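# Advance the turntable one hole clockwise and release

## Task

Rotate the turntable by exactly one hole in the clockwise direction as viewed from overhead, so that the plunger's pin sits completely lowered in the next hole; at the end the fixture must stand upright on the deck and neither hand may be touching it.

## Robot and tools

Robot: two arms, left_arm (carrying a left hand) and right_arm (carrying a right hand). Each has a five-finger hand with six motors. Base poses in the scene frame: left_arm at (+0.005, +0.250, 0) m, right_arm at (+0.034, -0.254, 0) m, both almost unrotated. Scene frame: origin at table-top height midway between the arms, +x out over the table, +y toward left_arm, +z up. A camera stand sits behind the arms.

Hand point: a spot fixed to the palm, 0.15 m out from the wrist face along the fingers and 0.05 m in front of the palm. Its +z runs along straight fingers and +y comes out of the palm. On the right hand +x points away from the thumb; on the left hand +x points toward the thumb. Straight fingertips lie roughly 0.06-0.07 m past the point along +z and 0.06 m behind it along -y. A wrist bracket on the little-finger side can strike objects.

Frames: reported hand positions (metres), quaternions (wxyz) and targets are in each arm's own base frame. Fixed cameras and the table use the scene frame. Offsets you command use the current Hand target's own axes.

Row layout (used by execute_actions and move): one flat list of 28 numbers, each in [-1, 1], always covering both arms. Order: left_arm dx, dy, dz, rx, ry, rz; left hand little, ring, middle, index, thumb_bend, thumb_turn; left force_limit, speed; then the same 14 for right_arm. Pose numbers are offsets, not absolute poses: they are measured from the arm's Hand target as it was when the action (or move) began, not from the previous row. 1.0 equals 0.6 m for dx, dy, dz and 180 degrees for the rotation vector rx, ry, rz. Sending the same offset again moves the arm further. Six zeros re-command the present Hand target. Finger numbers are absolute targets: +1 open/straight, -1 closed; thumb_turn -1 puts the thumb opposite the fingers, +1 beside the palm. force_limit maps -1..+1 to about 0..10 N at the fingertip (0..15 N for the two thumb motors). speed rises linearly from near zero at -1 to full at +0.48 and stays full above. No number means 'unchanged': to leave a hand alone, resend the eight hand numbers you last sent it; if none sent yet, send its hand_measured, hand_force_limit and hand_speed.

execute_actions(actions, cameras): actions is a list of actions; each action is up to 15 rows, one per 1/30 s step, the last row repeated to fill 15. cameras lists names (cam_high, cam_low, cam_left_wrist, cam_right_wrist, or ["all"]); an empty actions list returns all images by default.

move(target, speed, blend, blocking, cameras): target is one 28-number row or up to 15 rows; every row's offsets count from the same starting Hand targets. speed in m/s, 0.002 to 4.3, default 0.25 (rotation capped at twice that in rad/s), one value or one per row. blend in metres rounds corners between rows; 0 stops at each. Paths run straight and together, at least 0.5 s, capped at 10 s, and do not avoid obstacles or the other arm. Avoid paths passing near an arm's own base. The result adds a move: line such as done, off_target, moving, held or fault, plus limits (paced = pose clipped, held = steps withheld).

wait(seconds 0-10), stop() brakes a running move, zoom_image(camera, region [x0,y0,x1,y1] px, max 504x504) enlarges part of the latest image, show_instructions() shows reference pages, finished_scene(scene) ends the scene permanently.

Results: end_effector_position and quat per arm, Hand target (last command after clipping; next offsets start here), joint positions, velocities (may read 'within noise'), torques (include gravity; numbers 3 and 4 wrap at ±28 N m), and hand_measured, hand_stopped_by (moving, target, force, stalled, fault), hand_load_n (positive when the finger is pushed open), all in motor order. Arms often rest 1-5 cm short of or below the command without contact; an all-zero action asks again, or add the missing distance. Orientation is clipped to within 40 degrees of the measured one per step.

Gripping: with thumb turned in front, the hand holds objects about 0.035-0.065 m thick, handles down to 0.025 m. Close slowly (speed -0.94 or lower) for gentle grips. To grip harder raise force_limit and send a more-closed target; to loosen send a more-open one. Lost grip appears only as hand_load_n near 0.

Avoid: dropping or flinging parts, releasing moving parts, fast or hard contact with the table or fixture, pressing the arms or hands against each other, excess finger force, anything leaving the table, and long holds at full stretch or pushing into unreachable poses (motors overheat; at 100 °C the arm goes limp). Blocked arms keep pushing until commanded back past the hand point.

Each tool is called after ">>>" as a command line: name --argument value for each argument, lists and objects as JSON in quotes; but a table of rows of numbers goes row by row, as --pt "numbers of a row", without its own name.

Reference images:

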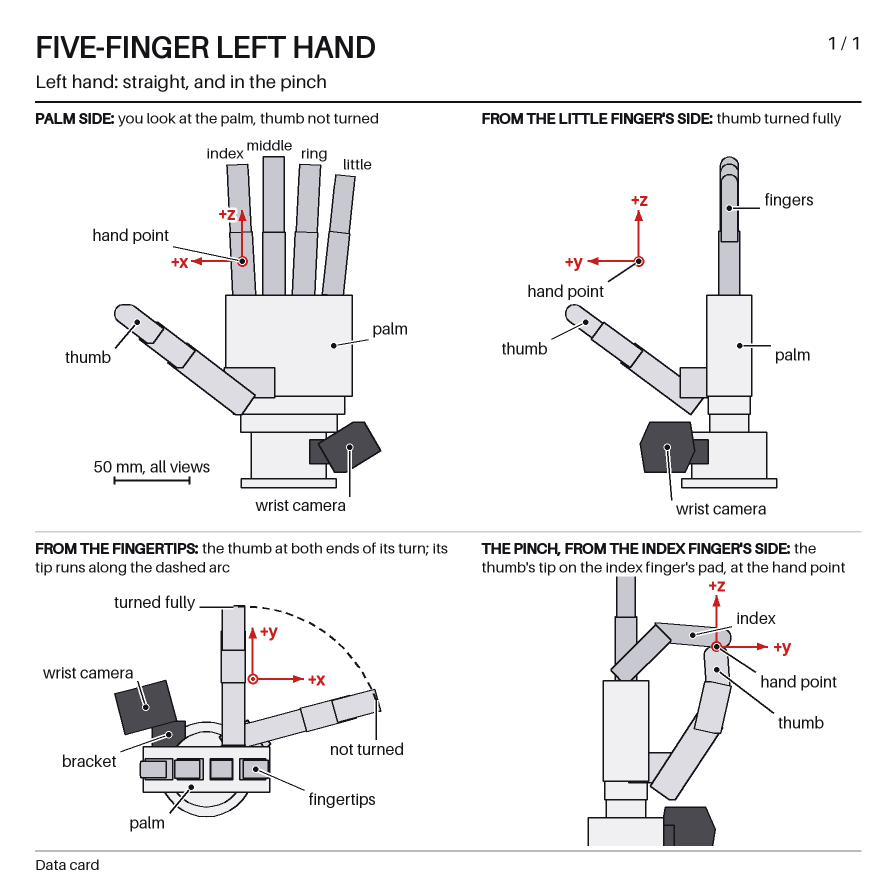

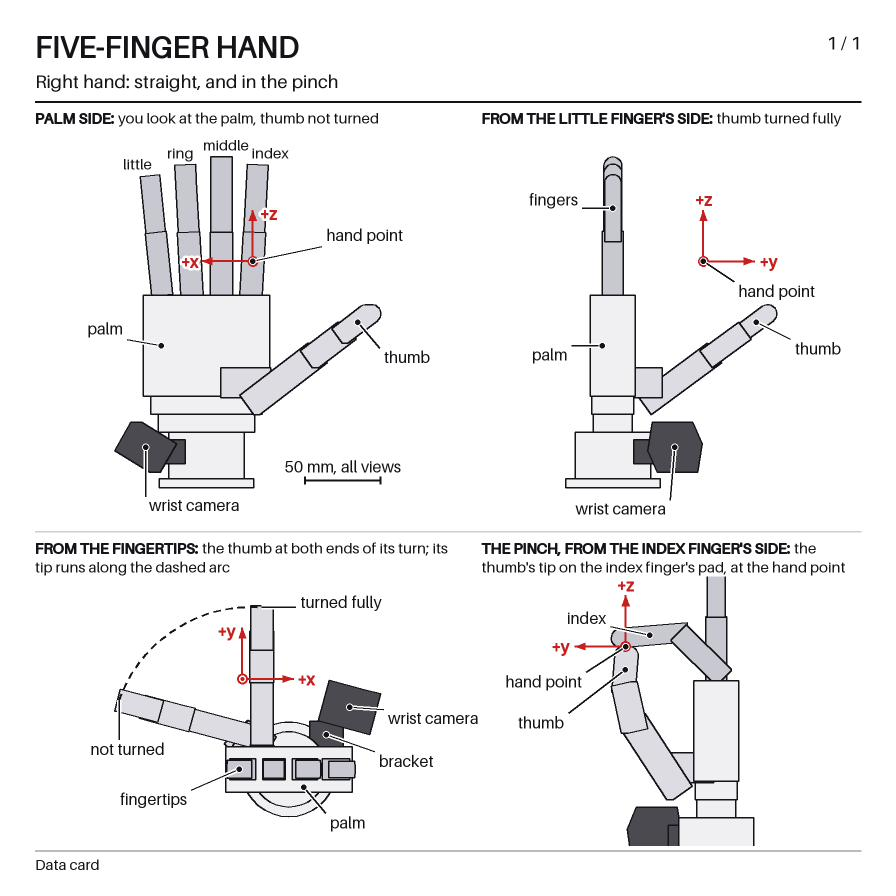

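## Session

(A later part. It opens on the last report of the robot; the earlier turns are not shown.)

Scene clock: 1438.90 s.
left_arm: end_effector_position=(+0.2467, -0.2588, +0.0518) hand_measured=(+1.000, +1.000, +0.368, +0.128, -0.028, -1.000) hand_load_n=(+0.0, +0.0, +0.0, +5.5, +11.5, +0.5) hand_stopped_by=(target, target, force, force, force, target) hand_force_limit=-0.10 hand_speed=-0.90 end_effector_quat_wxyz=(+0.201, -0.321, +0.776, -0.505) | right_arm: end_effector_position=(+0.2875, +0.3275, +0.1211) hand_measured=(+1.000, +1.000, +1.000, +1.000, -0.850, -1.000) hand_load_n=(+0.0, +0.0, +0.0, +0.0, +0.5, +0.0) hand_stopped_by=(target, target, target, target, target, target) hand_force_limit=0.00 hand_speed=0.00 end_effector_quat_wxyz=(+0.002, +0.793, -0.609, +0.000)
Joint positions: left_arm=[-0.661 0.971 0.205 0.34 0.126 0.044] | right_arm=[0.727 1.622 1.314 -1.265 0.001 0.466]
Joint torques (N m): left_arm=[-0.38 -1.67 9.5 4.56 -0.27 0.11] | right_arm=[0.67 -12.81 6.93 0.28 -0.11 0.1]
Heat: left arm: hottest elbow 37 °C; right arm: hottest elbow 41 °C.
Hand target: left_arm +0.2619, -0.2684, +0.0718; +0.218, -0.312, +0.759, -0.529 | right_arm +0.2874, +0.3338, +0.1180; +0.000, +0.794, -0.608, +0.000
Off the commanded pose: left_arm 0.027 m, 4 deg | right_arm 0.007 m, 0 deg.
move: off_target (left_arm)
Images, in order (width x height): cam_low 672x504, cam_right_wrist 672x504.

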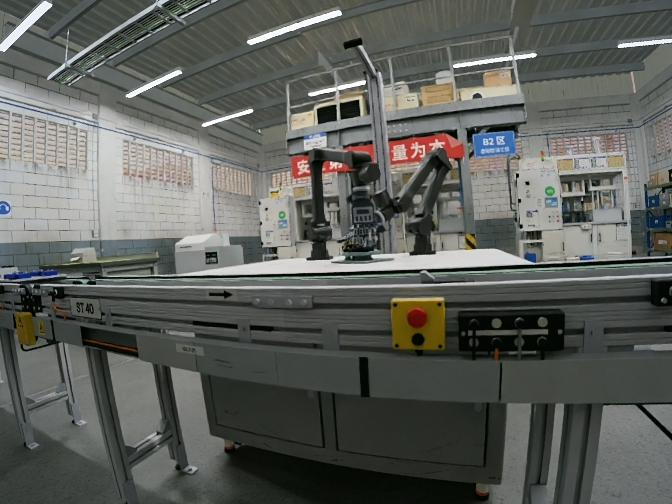

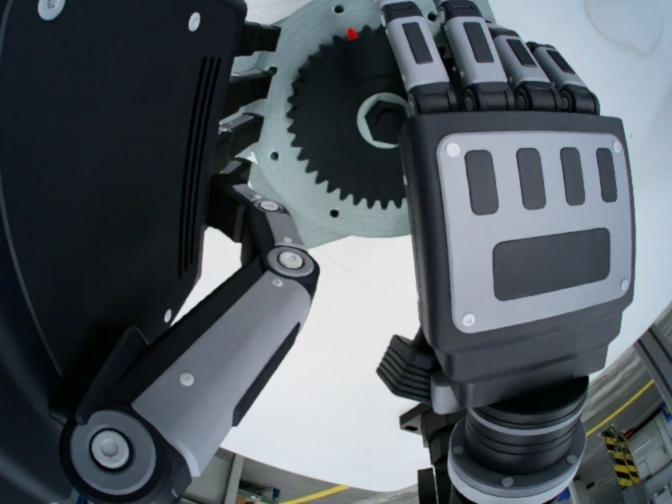

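>>> move --pt "0 0 0 0 0 0 1 1 -0.4 -0.4 -0.5 -1 -0.1 -0.9 0 0 0.013 0 0 0 1 1 1 1 -0.85 -1 0 0" --pt "0 0 0 0 0 0 1 1 -0.4 -0.4 -0.5 -1 -0.1 -0.9 0 0.018 0.013 0 0 0 1 1 1 1 -0.85 -1 0 0" --speed 0.05 --cameras '["cam_low","cam_right_wrist"]'

>>> zoom_image --camera "cam_low" --region '[330, 220, 410, 275]'

>>> zoom_image --camera "cam_right_wrist" --region '[180, 0, 430, 250]'

Scene clock: 1448.83 s.
left_arm: end_effector_position=(+0.2467, -0.2588, +0.0518) hand_measured=(+1.000, +1.000, +0.368, +0.128, -0.028, -1.000) hand_load_n=(+0.0, +0.0, +0.0, +6.0, +11.5, +0.5) hand_stopped_by=(target, target, force, force, force, target) hand_force_limit=-0.10 hand_speed=-0.90 end_effector_quat_wxyz=(+0.201, -0.321, +0.776, -0.505) | right_arm: end_effector_position=(+0.2844, +0.3264, +0.1097) hand_measured=(+1.000, +1.000, +1.000, +1.000, -0.850, -1.000) hand_load_n=(+0.0, +0.0, +0.0, +0.0, +0.0, -0.5) hand_stopped_by=(target, target, target, target, target, target) hand_force_limit=0.00 hand_speed=0.00 end_effector_quat_wxyz=(+0.003, +0.791, -0.612, +0.001)
Joint positions: left_arm=[-0.661 0.971 0.205 0.34 0.126 0.044] | right_arm=[0.729 1.626 1.286 -1.237 0.003 0.476]
Joint torques (N m): left_arm=[-0.32 -1.61 9.68 4.42 -0.32 0.1] | right_arm=[1.26 -14.45 5.79 0.23 -0.15 0.11]
Heat: left arm: hottest elbow 37 °C; right arm: hottest elbow 42 °C.
Hand target: left_arm +0.2619, -0.2684, +0.0718; +0.218, -0.312, +0.759, -0.529 | right_arm +0.2770, +0.3310, +0.1102; +0.000, +0.794, -0.608, +0.000
Off the commanded pose: left_arm 0.027 m, 4 deg | right_arm 0.009 m, 1 deg.
move: off_target (left_arm)
Images, in order (width x height): cam_low 672x504, cam_right_wrist 672x504.

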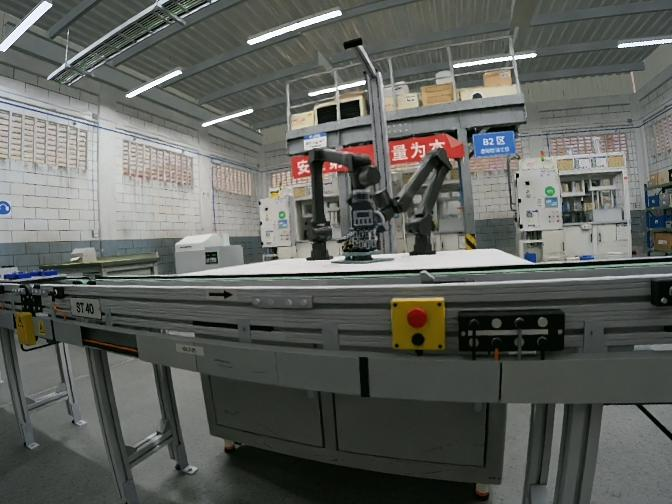

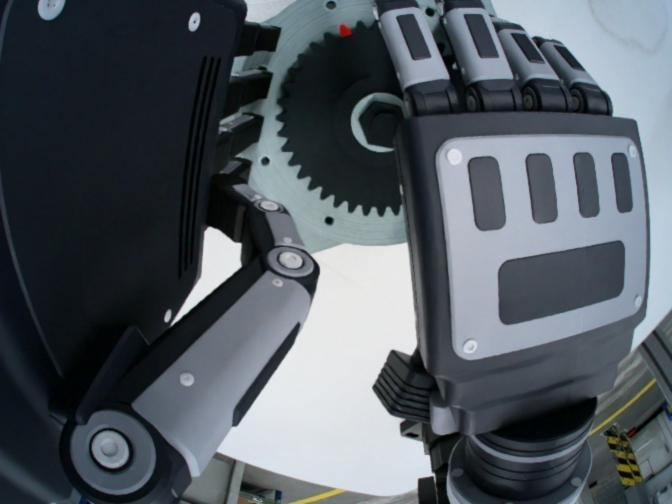

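Scaled by 6.300 from the camera's 672x504 image, which has a finer 960x720 frame.

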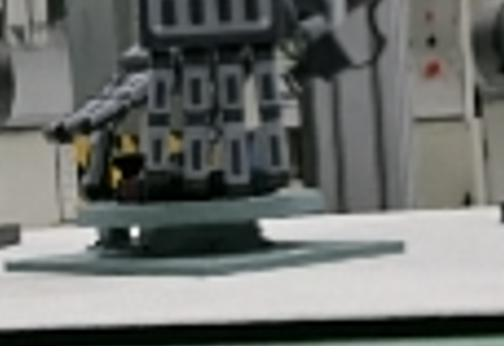

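Scaled by 2.016 from the camera's 672x504 image, which has a finer 960x720 frame.

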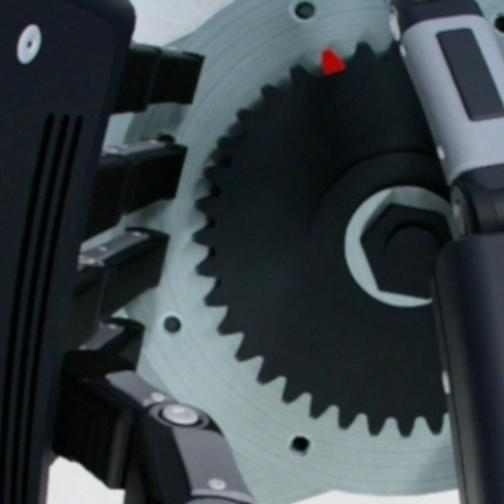

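>>> move --target '[0,0,0,0,0,0,1,1,-0.4,-0.4,-0.5,-1,-0.1,-0.9,0,0.015,0,0,0,0,1,1,1,1,-0.85,-1,0,0]' --speed 0.05 --cameras '["cam_right_wrist"]'

>>> zoom_image --camera "cam_right_wrist" --region '[180, 0, 430, 250]'

Scene clock: 1457.80 s.
left_arm: end_effector_position=(+0.2467, -0.2588, +0.0518) hand_measured=(+1.000, +1.000, +0.368, +0.128, -0.028, -1.000) hand_load_n=(+0.0, +0.0, +0.0, +5.5, +11.5, +0.5) hand_stopped_by=(target, target, force, force, force, target) hand_force_limit=-0.10 hand_speed=-0.90 end_effector_quat_wxyz=(+0.201, -0.321, +0.776, -0.505) | right_arm: end_effector_position=(+0.2807, +0.3252, +0.1091) hand_measured=(+1.000, +1.000, +1.000, +1.000, -0.850, -1.000) hand_load_n=(+0.0, +0.0, +0.5, +0.0, +0.0, +0.0) hand_stopped_by=(target, target, target, target, target, target) hand_force_limit=0.00 hand_speed=0.00 end_effector_quat_wxyz=(-0.002, +0.789, -0.614, +0.004)
Joint positions: left_arm=[-0.661 0.971 0.205 0.34 0.126 0.044] | right_arm=[0.734 1.609 1.266 -1.223 0.007 0.486]
Joint torques (N m): left_arm=[-1.38 -1.9 9.55 4.63 -0.29 0.11] | right_arm=[1.61 -14.45 5.61 -0.18 -0.3 0.08]
Heat: left arm: hottest elbow 37 °C; right arm: hottest elbow 42 °C.
Hand target: left_arm +0.2619, -0.2684, +0.0718; +0.218, -0.312, +0.759, -0.529 | right_arm +0.2683, +0.3287, +0.1102; +0.000, +0.794, -0.608, +0.001
Off the commanded pose: left_arm 0.027 m, 4 deg | right_arm 0.013 m, 1 deg.
move: off_target (left_arm, right_arm)
Images, in order (width x height): cam_right_wrist 672x504.

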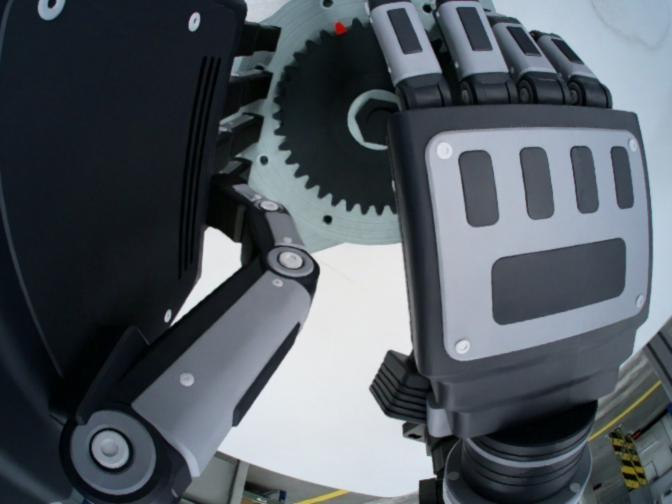

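Scaled by 2.016 from the camera's 672x504 image, which has a finer 960x720 frame.

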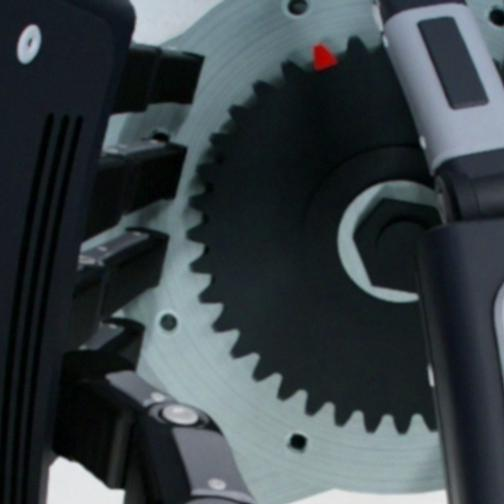

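>>> move --pt "-0.0068 -0.029 0.007 0 0 0 1 1 -0.4 -0.4 -0.5 -1 -0.1 -0.9 0 0 0 0 0 0 1 1 1 1 -0.85 -1 0 0" --pt "-0.0068 -0.029 0.007 0 0 0 1 1 -0.4 -0.4 -0.5 -1 -0.1 -0.9 0.05 0.003 0 0 0 0 1 1 1 1 -0.85 -1 0 0" --speed 0.05 --cameras '["cam_right_wrist","cam_left_wrist","cam_low"]'

>>> zoom_image --camera "cam_right_wrist" --region '[180, 0, 430, 250]'

Scene clock: 1470.10 s.
left_arm: end_effector_position=(+0.2453, -0.2577, +0.0509) hand_measured=(+1.000, +1.000, +0.368, +0.128, -0.028, -1.000) hand_load_n=(+0.0, +0.0, +0.0, +11.5, +10.0, +0.0) hand_stopped_by=(target, target, force, force, force, target) hand_force_limit=-0.10 hand_speed=-0.90 end_effector_quat_wxyz=(+0.198, -0.322, +0.778, -0.503) | right_arm: end_effector_position=(+0.2778, +0.3141, +0.1087) hand_measured=(+1.000, +1.000, +1.000, +1.000, -0.850, -1.000) hand_load_n=(+0.0, +0.5, +0.0, +0.0, +0.0, +0.0) hand_stopped_by=(target, target, target, target, target, target) hand_force_limit=0.00 hand_speed=0.00 end_effector_quat_wxyz=(-0.011, +0.797, -0.604, +0.000)
Joint positions: left_arm=[-0.658 0.966 0.205 0.328 0.132 0.044] | right_arm=[0.718 1.578 1.228 -1.199 -0.004 0.443]
Joint torques (N m): left_arm=[-0.32 -2.55 13.22 2.22 -0.1 0.19] | right_arm=[-1.26 -14.56 5.19 -0.91 0.06 -0.08]
Heat: left arm: hottest elbow 38 °C; right arm: hottest elbow 41 °C.
Hand target: left_arm +0.2718, -0.2726, +0.0867; +0.218, -0.312, +0.759, -0.529 | right_arm +0.2743, +0.2991, +0.1102; +0.000, +0.794, -0.608, +0.001
Off the commanded pose: left_arm 0.047 m, 5 deg | right_arm 0.015 m, 1 deg.
move: off_target (left_arm, right_arm)
Images, in order (width x height): cam_low 672x504, cam_left_wrist 672x504, cam_right_wrist 672x504.

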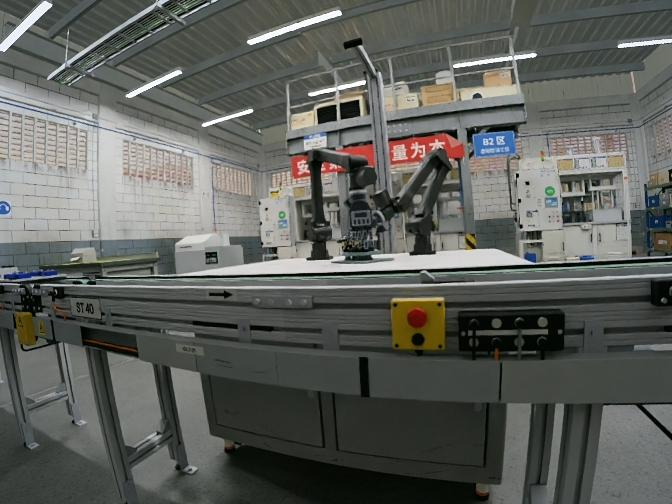

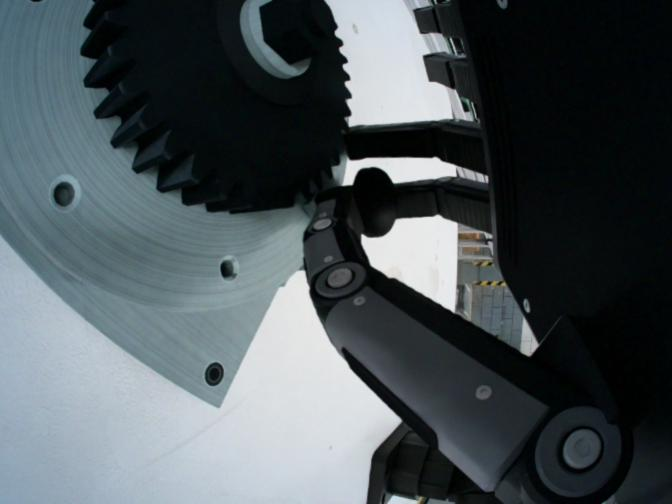

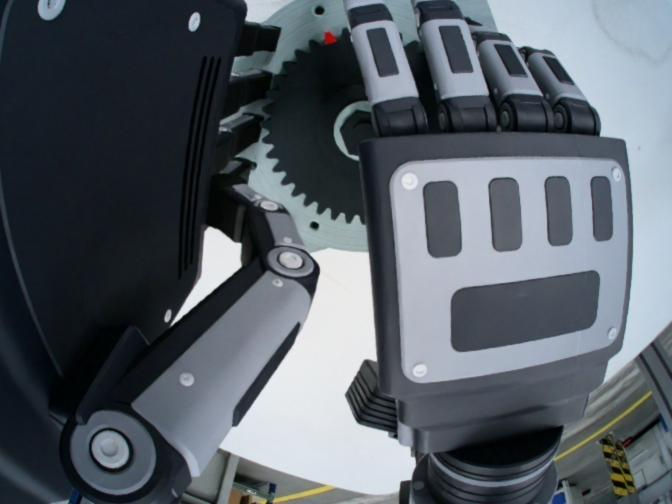

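Scaled by 2.016 from the camera's 672x504 image, which has a finer 960x720 frame.

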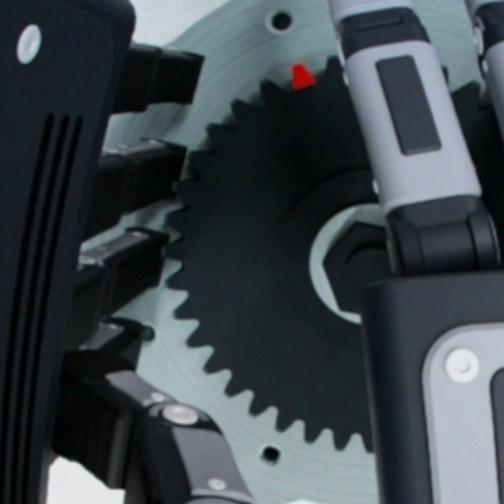

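>>> move --target '[0.003,-0.035,0.0,0,0,0,1,1,-0.4,-0.4,-0.5,-1,-0.1,-0.9,0,0,0,0,0,0,1,1,1,1,-0.85,-1,0,0]' --speed 0.05 --cameras '["cam_right_wrist","cam_left_wrist"]'

>>> zoom_image --camera "cam_left_wrist" --region '[220, 120, 400, 300]'

Scene clock: 1482.93 s.
left_arm: end_effector_position=(+0.2454, -0.2572, +0.0529) hand_measured=(+1.000, +1.000, +0.368, +0.128, -0.028, -1.000) hand_load_n=(-0.5, +0.0, +0.0, +17.5, +13.0, +0.5) hand_stopped_by=(target, target, force, force, force, target) hand_force_limit=-0.10 hand_speed=-0.90 end_effector_quat_wxyz=(+0.191, -0.328, +0.787, -0.487) | right_arm: end_effector_position=(+0.2778, +0.3141, +0.1087) hand_measured=(+1.000, +1.000, +1.000, +1.000, -0.850, -1.000) hand_load_n=(+0.0, +0.0, +0.0, +0.0, +0.0, +0.0) hand_stopped_by=(target, target, target, target, target, target) hand_force_limit=0.00 hand_speed=0.00 end_effector_quat_wxyz=(-0.011, +0.797, -0.603, +0.000)
Joint positions: left_arm=[-0.66 0.95 0.235 0.242 0.126 0.044] | right_arm=[0.718 1.578 1.228 -1.199 -0.004 0.443]
Joint torques (N m): left_arm=[-1.08 -3.96 14.32 2.07 -0.3 0.11] | right_arm=[-1.32 -14.62 5.16 -0.92 0.05 -0.03]
Heat: left arm: hottest elbow 39 °C; right arm: hottest elbow 41 °C.
Hand target: left_arm +0.2756, -0.2790, +0.1062; +0.218, -0.312, +0.759, -0.529 | right_arm +0.2743, +0.2991, +0.1102; +0.000, +0.794, -0.608, +0.001
Off the commanded pose: left_arm 0.065 m, 7 deg | right_arm 0.015 m, 1 deg.
move: off_target (left_arm, right_arm)
Images, in order (width x height): cam_left_wrist 672x504, cam_right_wrist 672x504.

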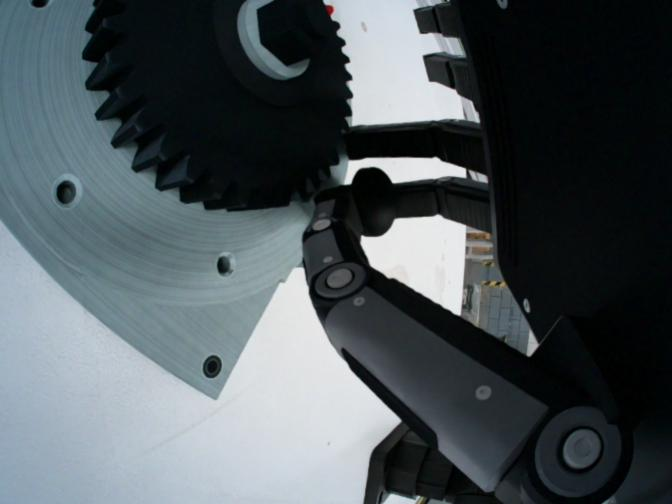

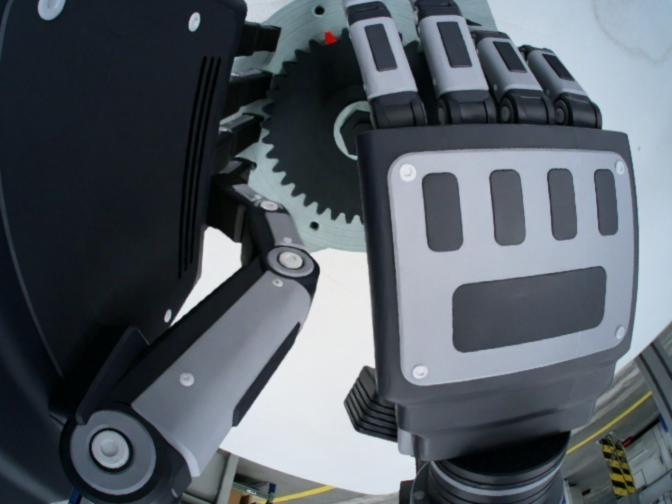

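Scaled by 2.800 from the camera's 672x504 image, which has a finer 960x720 frame.

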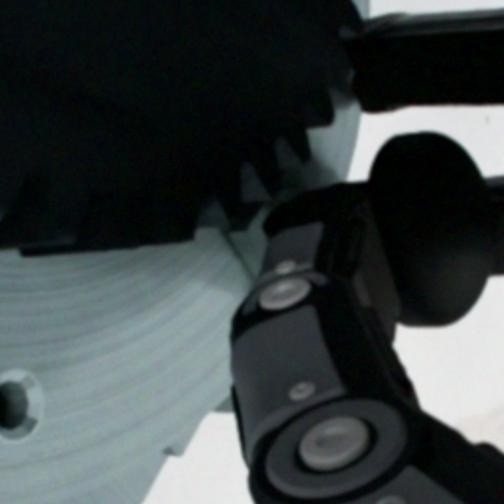

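>>> move --target '[0.009,0.0467,-0.025,0.1,0,0,1,1,-0.4,-0.4,-0.5,-1,-0.1,-0.9,0,0,0,0,0,0,1,1,1,1,-0.85,-1,0,0]' --speed 0.06 --cameras '["cam_right_wrist","cam_left_wrist"]'

>>> zoom_image --camera "cam_left_wrist" --region '[220, 120, 400, 300]'

Scene clock: 1569.00 s.
left_arm: end_effector_position=(+0.2552, -0.2689, +0.0857) hand_measured=(+1.000, +1.000, +0.368, +0.126, -0.032, -1.000) hand_load_n=(+0.0, +0.0, +0.0, +0.0, +0.0, +0.0) hand_stopped_by=(target, target, force, force, force, target) hand_force_limit=-0.10 hand_speed=-0.90 end_effector_quat_wxyz=(+0.265, -0.269, +0.671, -0.638) | right_arm: end_effector_position=(+0.2778, +0.3141, +0.1088) hand_measured=(+1.000, +1.000, +1.000, +1.000, -0.850, -1.000) hand_load_n=(+0.0, +0.5, +0.0, +0.0, +0.0, +0.0) hand_stopped_by=(target, target, target, target, target, target) hand_force_limit=0.00 hand_speed=0.00 end_effector_quat_wxyz=(-0.011, +0.797, -0.603, +0.000)
Joint positions: left_arm=[-0.658 1.226 0.056 1.125 0.138 0.018] | right_arm=[0.718 1.578 1.228 -1.199 -0.004 0.442]
Joint torques (N m): left_arm=[-0.26 -1.2 4.3 3.28 -0.09 -0.08] | right_arm=[-1.26 -14.62 5.18 -0.91 0.06 -0.02]
Heat: left arm: hottest elbow 51 °C; right arm: hottest elbow 39 °C.
Hand target: left_arm +0.2552, -0.2659, +0.0854; +0.265, -0.274, +0.666, -0.641 | right_arm +0.2742, +0.2992, +0.1102; +0.000, +0.794, -0.608, +0.000
Off the commanded pose: left_arm 0.003 m, 1 deg | right_arm 0.015 m, 1 deg.
move: off_target (right_arm)
Images, in order (width x height): cam_left_wrist 672x504, cam_right_wrist 672x504.

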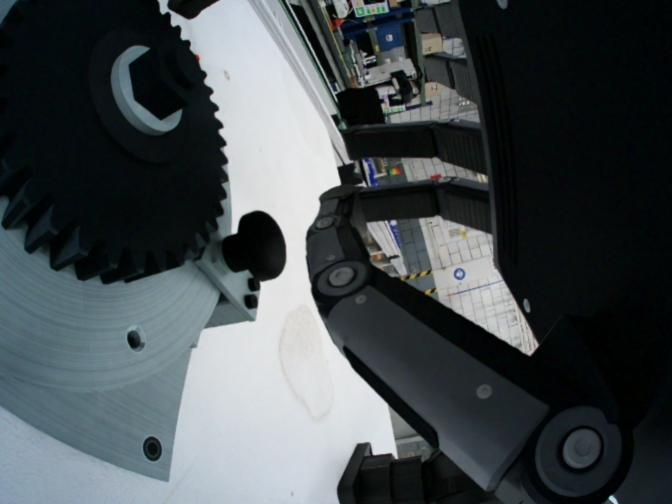

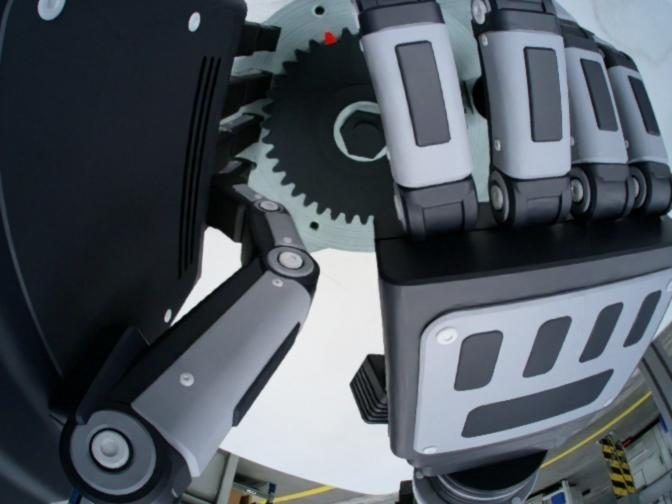

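Scaled by 2.800 from the camera's 672x504 image, which has a finer 960x720 frame.

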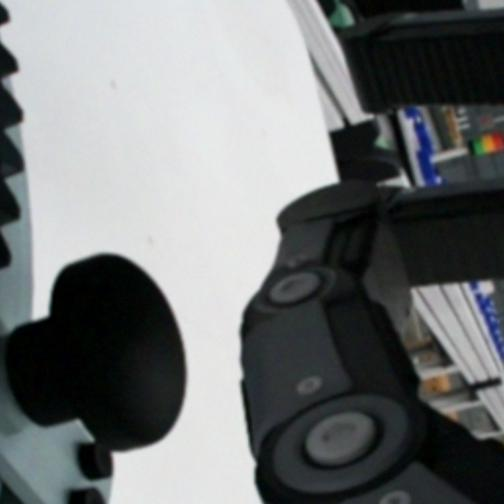

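>>> move --pt "-0.0067 -0.0375 -0.0197 -0.1436 0.0811 0.0218 1 1 1 1 0.3 -1 -0.3 -0.2 0 0 0 0 0 0 1 1 1 1 -0.85 -1 0 0" --pt "-0.0023 0.029 -0.0012 -0.1436 0.0811 0.0218 1 1 1 1 0.3 -1 -0.3 -0.2 0 0 0 0 0 0 1 1 1 1 -0.85 -1 0 0" --speed 0.1 --cameras '["cam_right_wrist","cam_left_wrist"]'

>>> zoom_image --camera "cam_left_wrist" --region '[220, 120, 400, 300]'

Scene clock: 1732.33 s.
left_arm: end_effector_position=(+0.2494, -0.2581, +0.0637) hand_measured=(+1.000, +1.000, +1.000, +1.000, +0.300, -1.000) hand_load_n=(+0.0, +0.0, +0.0, -0.5, -0.5, +0.0) hand_stopped_by=(target, target, target, target, target, target) hand_force_limit=-0.30 hand_speed=-0.20 end_effector_quat_wxyz=(+0.128, -0.226, +0.831, -0.491) | right_arm: end_effector_position=(+0.2779, +0.3140, +0.1088) hand_measured=(+1.000, +1.000, +1.000, +1.000, -0.850, -1.000) hand_load_n=(+0.0, +0.0, +0.0, +0.0, +0.0, +0.0) hand_stopped_by=(target, target, target, target, target, target) hand_force_limit=0.00 hand_speed=0.00 end_effector_quat_wxyz=(-0.011, +0.797, -0.603, +0.000)
Joint positions: left_arm=[-0.525 1.008 0.339 0.099 0.455 0.264] | right_arm=[0.717 1.578 1.228 -1.199 -0.004 0.442]
Joint torques (N m): left_arm=[-1.67 -2.32 9.44 2.93 -0.13 0.06] | right_arm=[-1.26 -14.56 5.18 -0.9 0.07 -0.03]
Heat: left arm: hottest elbow 35 °C; right arm: hottest elbow 38 °C.
Hand target: left_arm +0.2551, -0.2639, +0.0679; +0.132, -0.221, +0.829, -0.496 | right_arm +0.2743, +0.2991, +0.1101; +0.000, +0.794, -0.608, +0.000
Off the commanded pose: left_arm 0.009 m, 1 deg | right_arm 0.015 m, 1 deg.
move: off_target (right_arm)
Images, in order (width x height): cam_left_wrist 672x504, cam_right_wrist 672x504.

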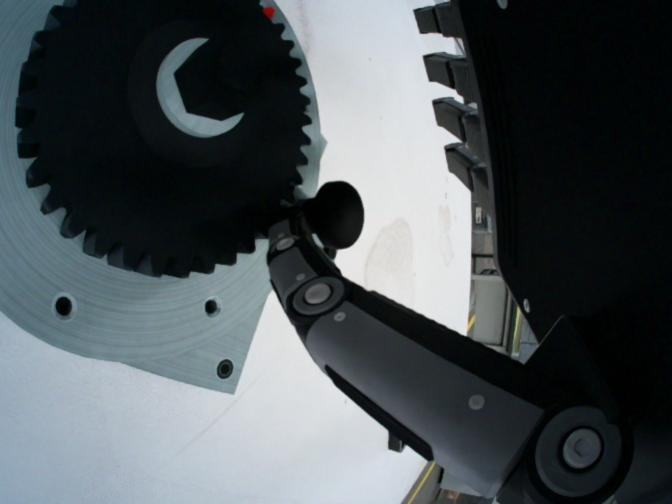

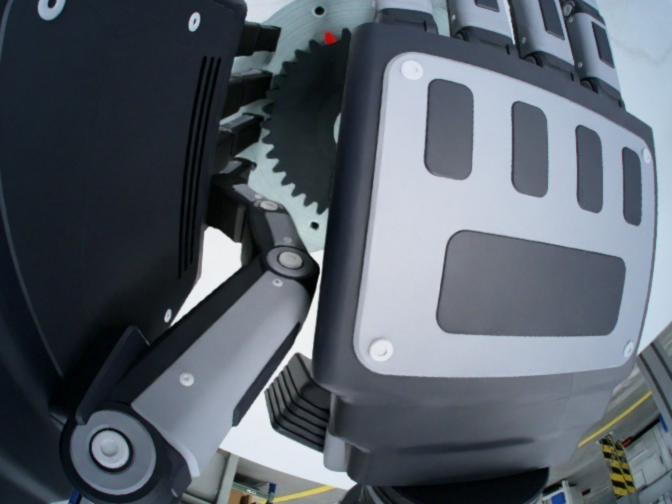

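Scaled by 2.800 from the camera's 672x504 image, which has a finer 960x720 frame.

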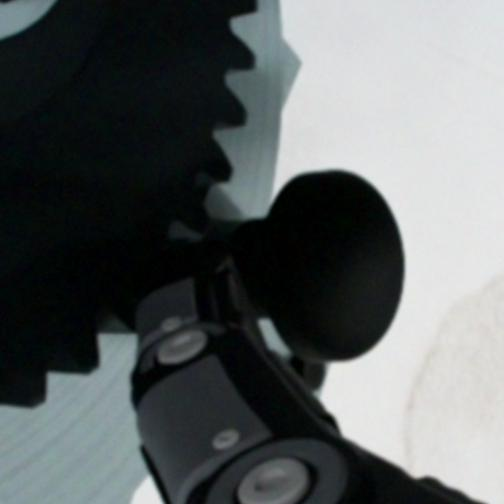

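>>> move --target '[0.0033,0.0098,0.0082,0,0,0,1,1,1,1,0.3,-1,-0.3,-0.2,0,0,0,0,0,0,1,1,1,1,-0.85,-1,0,0]' --speed 0.05 --cameras '["cam_left_wrist"]'

>>> zoom_image --camera "cam_left_wrist" --region '[220, 120, 400, 300]'

Scene clock: 1755.97 s.
left_arm: end_effector_position=(+0.2526, -0.2624, +0.0638) hand_measured=(+1.000, +1.000, +1.000, +1.000, +0.300, -1.000) hand_load_n=(+0.0, +0.0, +0.0, +0.0, +1.5, +0.0) hand_stopped_by=(target, target, target, target, target, target) hand_force_limit=-0.30 hand_speed=-0.20 end_effector_quat_wxyz=(+0.132, -0.221, +0.829, -0.496) | right_arm: end_effector_position=(+0.2779, +0.3140, +0.1088) hand_measured=(+1.000, +1.000, +1.000, +1.000, -0.850, -1.000) hand_load_n=(+0.0, +0.0, +0.0, +0.0, +0.0, -0.5) hand_stopped_by=(target, target, target, target, target, target) hand_force_limit=0.00 hand_speed=0.00 end_effector_quat_wxyz=(-0.011, +0.797, -0.603, +0.000)
Joint positions: left_arm=[-0.532 1.025 0.339 0.134 0.451 0.263] | right_arm=[0.717 1.578 1.228 -1.199 -0.004 0.442]
Joint torques (N m): left_arm=[-1.79 -0.67 8.38 3.26 -0.33 -0.01] | right_arm=[-1.26 -14.62 5.16 -0.91 0.07 -0.03]
Heat: left arm: hottest elbow 36 °C; right arm: hottest elbow 38 °C.
Hand target: left_arm +0.2541, -0.2662, +0.0603; +0.132, -0.221, +0.829, -0.496 | right_arm +0.2743, +0.2991, +0.1101; +0.000, +0.794, -0.608, +0.000
Off the commanded pose: left_arm 0.005 m, 0 deg | right_arm 0.015 m, 1 deg.
move: off_target (right_arm)
Images, in order (width x height): cam_left_wrist 672x504.

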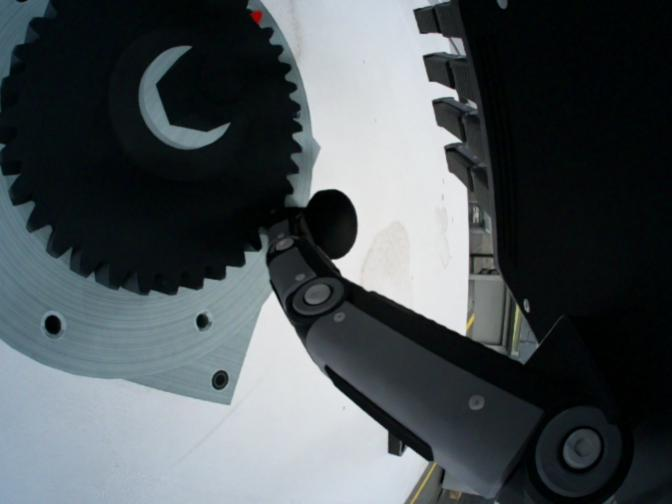

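Scaled by 2.800 from the camera's 672x504 image, which has a finer 960x720 frame.

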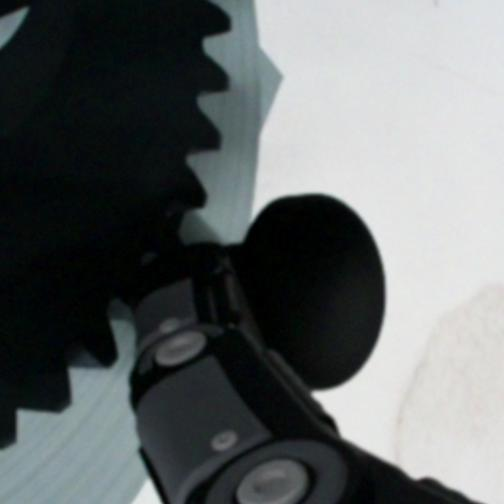

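>>> move --pt "0.0037 -0.0305 -0.0315 0 0 0 1 1 1 1 0.3 -1 -0.3 -0.2 0 0 0 0 0 0 1 1 1 1 -0.85 -1 0 0" --pt "0.0045 0.0173 -0.005 0 0 0 1 1 1 1 0.3 -1 -0.3 -0.2 0 0 0 0 0 0 1 1 1 1 -0.85 -1 0 0" --speed 0.08 --cameras '["cam_left_wrist"]'

>>> zoom_image --camera "cam_left_wrist" --region '[220, 120, 400, 300]'

Scene clock: 1772.10 s.
left_arm: end_effector_position=(+0.2520, -0.2621, +0.0635) hand_measured=(+1.000, +1.000, +1.000, +1.000, +0.300, -1.000) hand_load_n=(+0.0, +0.0, +0.0, +0.0, +0.5, +0.5) hand_stopped_by=(target, target, target, target, target, target) hand_force_limit=-0.30 hand_speed=-0.20 end_effector_quat_wxyz=(+0.137, -0.218, +0.826, -0.502) | right_arm: end_effector_position=(+0.2779, +0.3141, +0.1089) hand_measured=(+1.000, +1.000, +1.000, +1.000, -0.850, -1.000) hand_load_n=(+0.0, +0.5, +0.0, +0.0, +0.0, +0.0) hand_stopped_by=(target, target, target, target, target, target) hand_force_limit=0.00 hand_speed=0.00 end_effector_quat_wxyz=(-0.011, +0.797, -0.603, +0.000)
Joint positions: left_arm=[-0.532 1.021 0.326 0.16 0.451 0.262] | right_arm=[0.717 1.578 1.228 -1.199 -0.004 0.442]
Joint torques (N m): left_arm=[-1.67 0.09 7.13 2.88 -0.13 0.1] | right_arm=[-1.2 -14.62 5.19 -0.91 0.08 -0.03]
Heat: left arm: hottest elbow 36 °C; right arm: hottest elbow 38 °C.
Hand target: left_arm +0.2481, -0.2609, +0.0525; +0.132, -0.221, +0.829, -0.496 | right_arm +0.2742, +0.2992, +0.1103; +0.000, +0.794, -0.608, +0.000
Off the commanded pose: left_arm 0.012 m, 1 deg | right_arm 0.015 m, 1 deg.
move: off_target (left_arm, right_arm)
Images, in order (width x height): cam_left_wrist 672x504.

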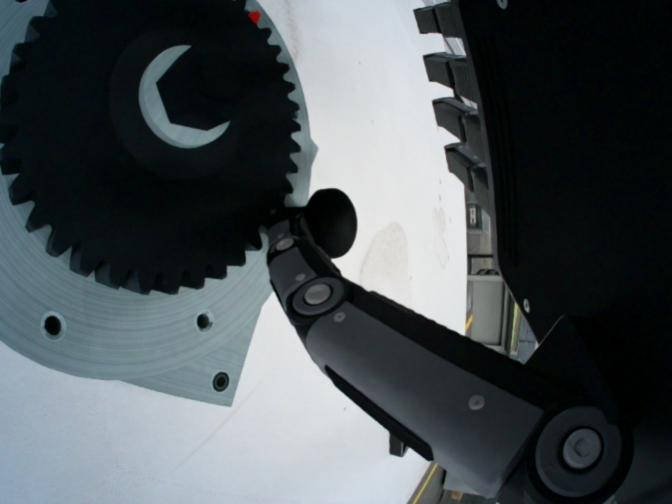

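Scaled by 2.800 from the camera's 672x504 image, which has a finer 960x720 frame.

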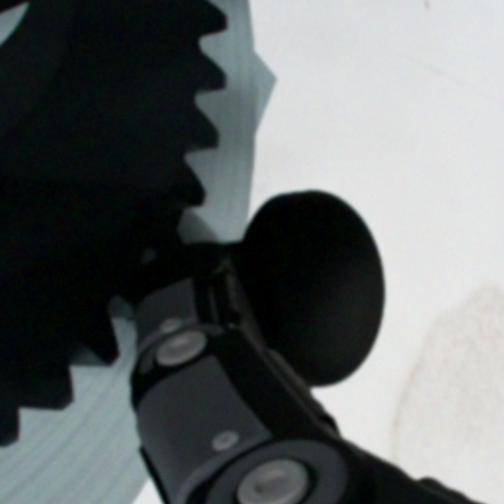

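>>> move --pt "0.0008 -0.0625 -0.051 0 -0.1226 -0.0652 1 1 1 1 0.3 -1 -0.3 -0.2 0 0 0 0 0 0 1 1 1 1 -0.85 -1 0 0" --pt "-0.0032 -0.0143 -0.0138 0 -0.1226 -0.0652 1 1 1 1 0.3 -1 -0.3 -0.2 0 0 0 0 0 0 1 1 1 1 -0.85 -1 0 0" --speed 0.08 --cameras '["cam_left_wrist"]'

>>> zoom_image --camera "cam_left_wrist" --region '[220, 120, 400, 300]'

Scene clock: 1844.43 s.
left_arm: end_effector_position=(+0.2493, -0.2546, +0.0655) hand_measured=(+1.000, +1.000, +1.000, +1.000, +0.300, -1.000) hand_load_n=(+0.0, +0.0, +0.0, +0.0, +0.0, +0.5) hand_stopped_by=(target, target, target, target, target, target) hand_force_limit=-0.30 hand_speed=-0.20 end_effector_quat_wxyz=(+0.240, -0.393, +0.765, -0.451) | right_arm: end_effector_position=(+0.2779, +0.3141, +0.1089) hand_measured=(+1.000, +1.000, +1.000, +1.000, -0.850, -1.000) hand_load_n=(-0.5, +0.5, +0.0, +0.0, +0.0, +0.0) hand_stopped_by=(target, target, target, target, target, target) hand_force_limit=0.00 hand_speed=0.00 end_effector_quat_wxyz=(-0.011, +0.797, -0.603, +0.000)
Joint positions: left_arm=[-0.78 0.882 0.273 0.104 -0.152 -0.069] | right_arm=[0.717 1.578 1.228 -1.199 -0.004 0.442]
Joint torques (N m): left_arm=[-1.26 -0.44 8.23 3.02 -0.24 0.02] | right_arm=[-1.2 -14.56 5.19 -0.9 0.08 -0.03]
Heat: left arm: hottest elbow 37 °C; right arm: hottest elbow 38 °C.
Hand target: left_arm +0.2481, -0.2573, +0.0642; +0.237, -0.394, +0.762, -0.456 | right_arm +0.2742, +0.2992, +0.1103; +0.000, +0.794, -0.608, +0.000
Off the commanded pose: left_arm 0.003 m, 1 deg | right_arm 0.015 m, 1 deg.
move: off_target (right_arm)
Images, in order (width x height): cam_left_wrist 672x504.

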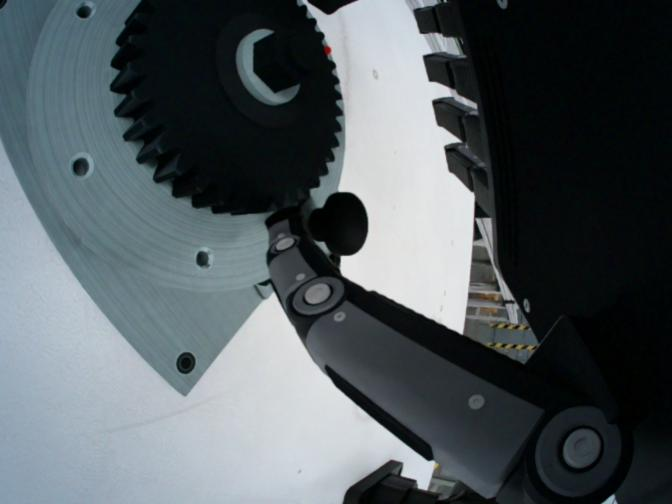

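Scaled by 2.800 from the camera's 672x504 image, which has a finer 960x720 frame.

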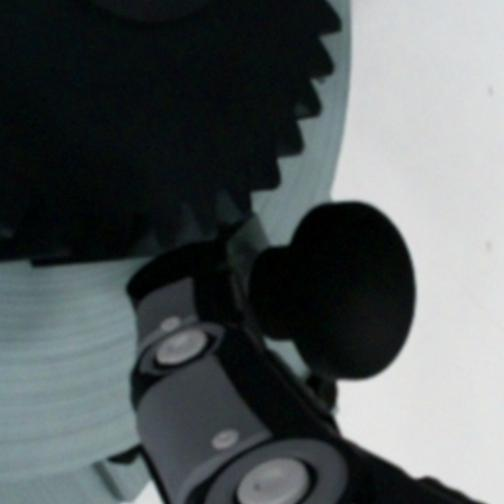

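>>> move --target '[0.0082,0.0095,0.0137,0,0,0,1,1,1,1,0.3,-1,-0.3,-0.2,0,0,0,0,0,0,1,1,1,1,-0.85,-1,0,0]' --speed 0.05 --cameras '["cam_left_wrist"]'

>>> zoom_image --camera "cam_left_wrist" --region '[220, 120, 400, 300]'

Scene clock: 1863.07 s.
left_arm: end_effector_position=(+0.2522, -0.2620, +0.0589) hand_measured=(+1.000, +1.000, +1.000, +1.000, +0.300, -1.000) hand_load_n=(+0.0, +0.0, +0.0, +0.0, +0.0, +0.0) hand_stopped_by=(target, target, target, target, target, target) hand_force_limit=-0.30 hand_speed=-0.20 end_effector_quat_wxyz=(+0.240, -0.393, +0.763, -0.453) | right_arm: end_effector_position=(+0.2779, +0.3141, +0.1089) hand_measured=(+1.000, +1.000, +1.000, +1.000, -0.850, -1.000) hand_load_n=(+0.0, +0.5, +0.0, +0.0, +0.0, +0.0) hand_stopped_by=(target, target, target, target, target, target) hand_force_limit=0.00 hand_speed=0.00 end_effector_quat_wxyz=(-0.011, +0.797, -0.603, +0.000)
Joint positions: left_arm=[-0.795 0.94 0.273 0.166 -0.166 -0.078] | right_arm=[0.717 1.578 1.228 -1.199 -0.004 0.442]
Joint torques (N m): left_arm=[-1.55 -1.26 7.51 2.96 -0.3 0] | right_arm=[-1.26 -14.56 5.18 -0.92 0.08 -0.03]
Heat: left arm: hottest elbow 36 °C; right arm: hottest elbow 38 °C.
Hand target: left_arm +0.2491, -0.2640, +0.0553; +0.237, -0.394, +0.762, -0.456 | right_arm +0.2742, +0.2992, +0.1103; +0.000, +0.794, -0.608, +0.000
Off the commanded pose: left_arm 0.005 m, 1 deg | right_arm 0.015 m, 1 deg.
move: off_target (right_arm)
Images, in order (width x height): cam_left_wrist 672x504.

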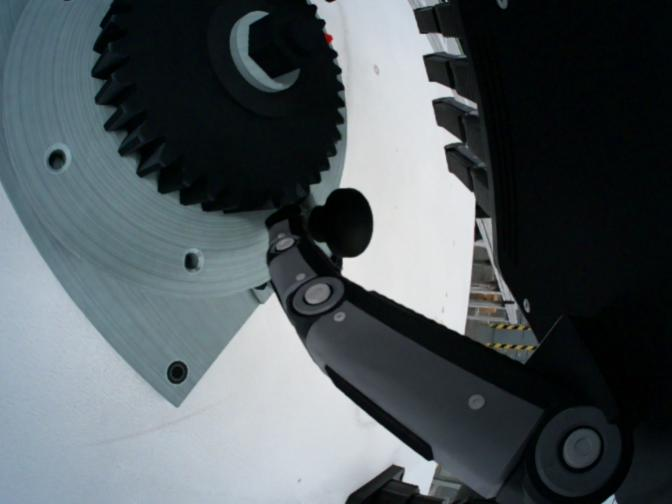

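Scaled by 2.800 from the camera's 672x504 image, which has a finer 960x720 frame.

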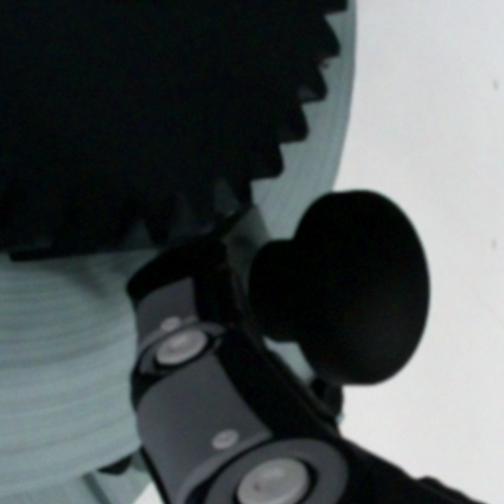

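>>> move --target '[0,0,0,0,0,0,1,1,1,-0.4,-0.5,-1,0.2,-0.9,0,0,0,0,0,0,1,1,1,1,-0.85,-1,0,0]' --speed 0.05 --cameras '["cam_left_wrist"]'

>>> zoom_image --camera "cam_left_wrist" --region '[220, 120, 400, 300]'

Scene clock: 1876.70 s.
left_arm: end_effector_position=(+0.2466, -0.2572, +0.0487) hand_measured=(+1.000, +1.000, +1.000, +0.314, -0.048, -1.000) hand_load_n=(+0.0, +0.0, +0.0, +6.5, +9.0, +0.0) hand_stopped_by=(target, target, target, force, force, target) hand_force_limit=0.20 hand_speed=-0.90 end_effector_quat_wxyz=(+0.237, -0.394, +0.769, -0.444) | right_arm: end_effector_position=(+0.2779, +0.3141, +0.1089) hand_measured=(+1.000, +1.000, +1.000, +1.000, -0.850, -1.000) hand_load_n=(+0.0, +0.5, +0.0, +0.0, +0.0, +0.0) hand_stopped_by=(target, target, target, target, target, target) hand_force_limit=0.00 hand_speed=0.00 end_effector_quat_wxyz=(-0.011, +0.797, -0.603, +0.000)
Joint positions: left_arm=[-0.797 0.946 0.256 0.166 -0.166 -0.078] | right_arm=[0.717 1.578 1.228 -1.199 -0.004 0.442]
Joint torques (N m): left_arm=[-0.5 -1.08 8.77 3.03 -0.32 -0.05] | right_arm=[-1.2 -14.56 5.18 -0.95 0.08 -0.02]
Heat: left arm: hottest elbow 36 °C; right arm: hottest elbow 38 °C.
Hand target: left_arm +0.2489, -0.2639, +0.0551; +0.237, -0.394, +0.762, -0.455 | right_arm +0.2742, +0.2992, +0.1103; +0.000, +0.794, -0.608, +0.000
Off the commanded pose: left_arm 0.010 m, 2 deg | right_arm 0.015 m, 1 deg.
move: off_target (right_arm)
Images, in order (width x height): cam_left_wrist 672x504.

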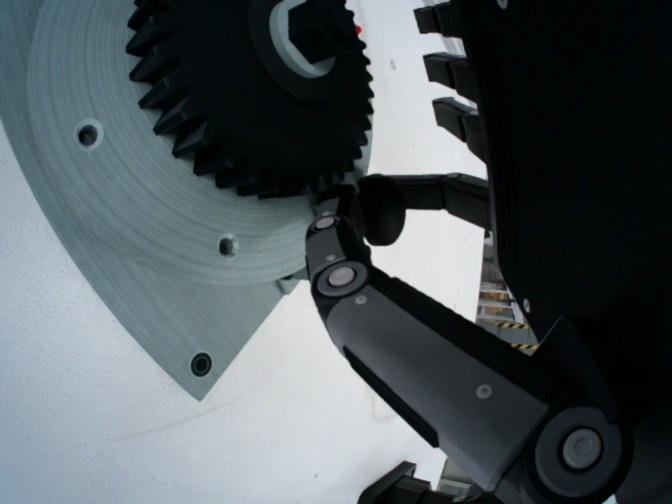

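Scaled by 2.800 from the camera's 672x504 image, which has a finer 960x720 frame.

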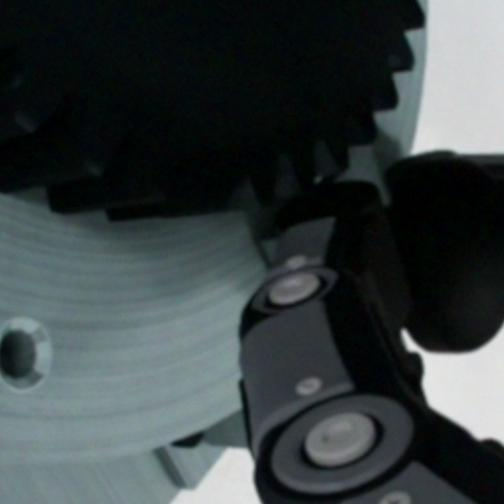

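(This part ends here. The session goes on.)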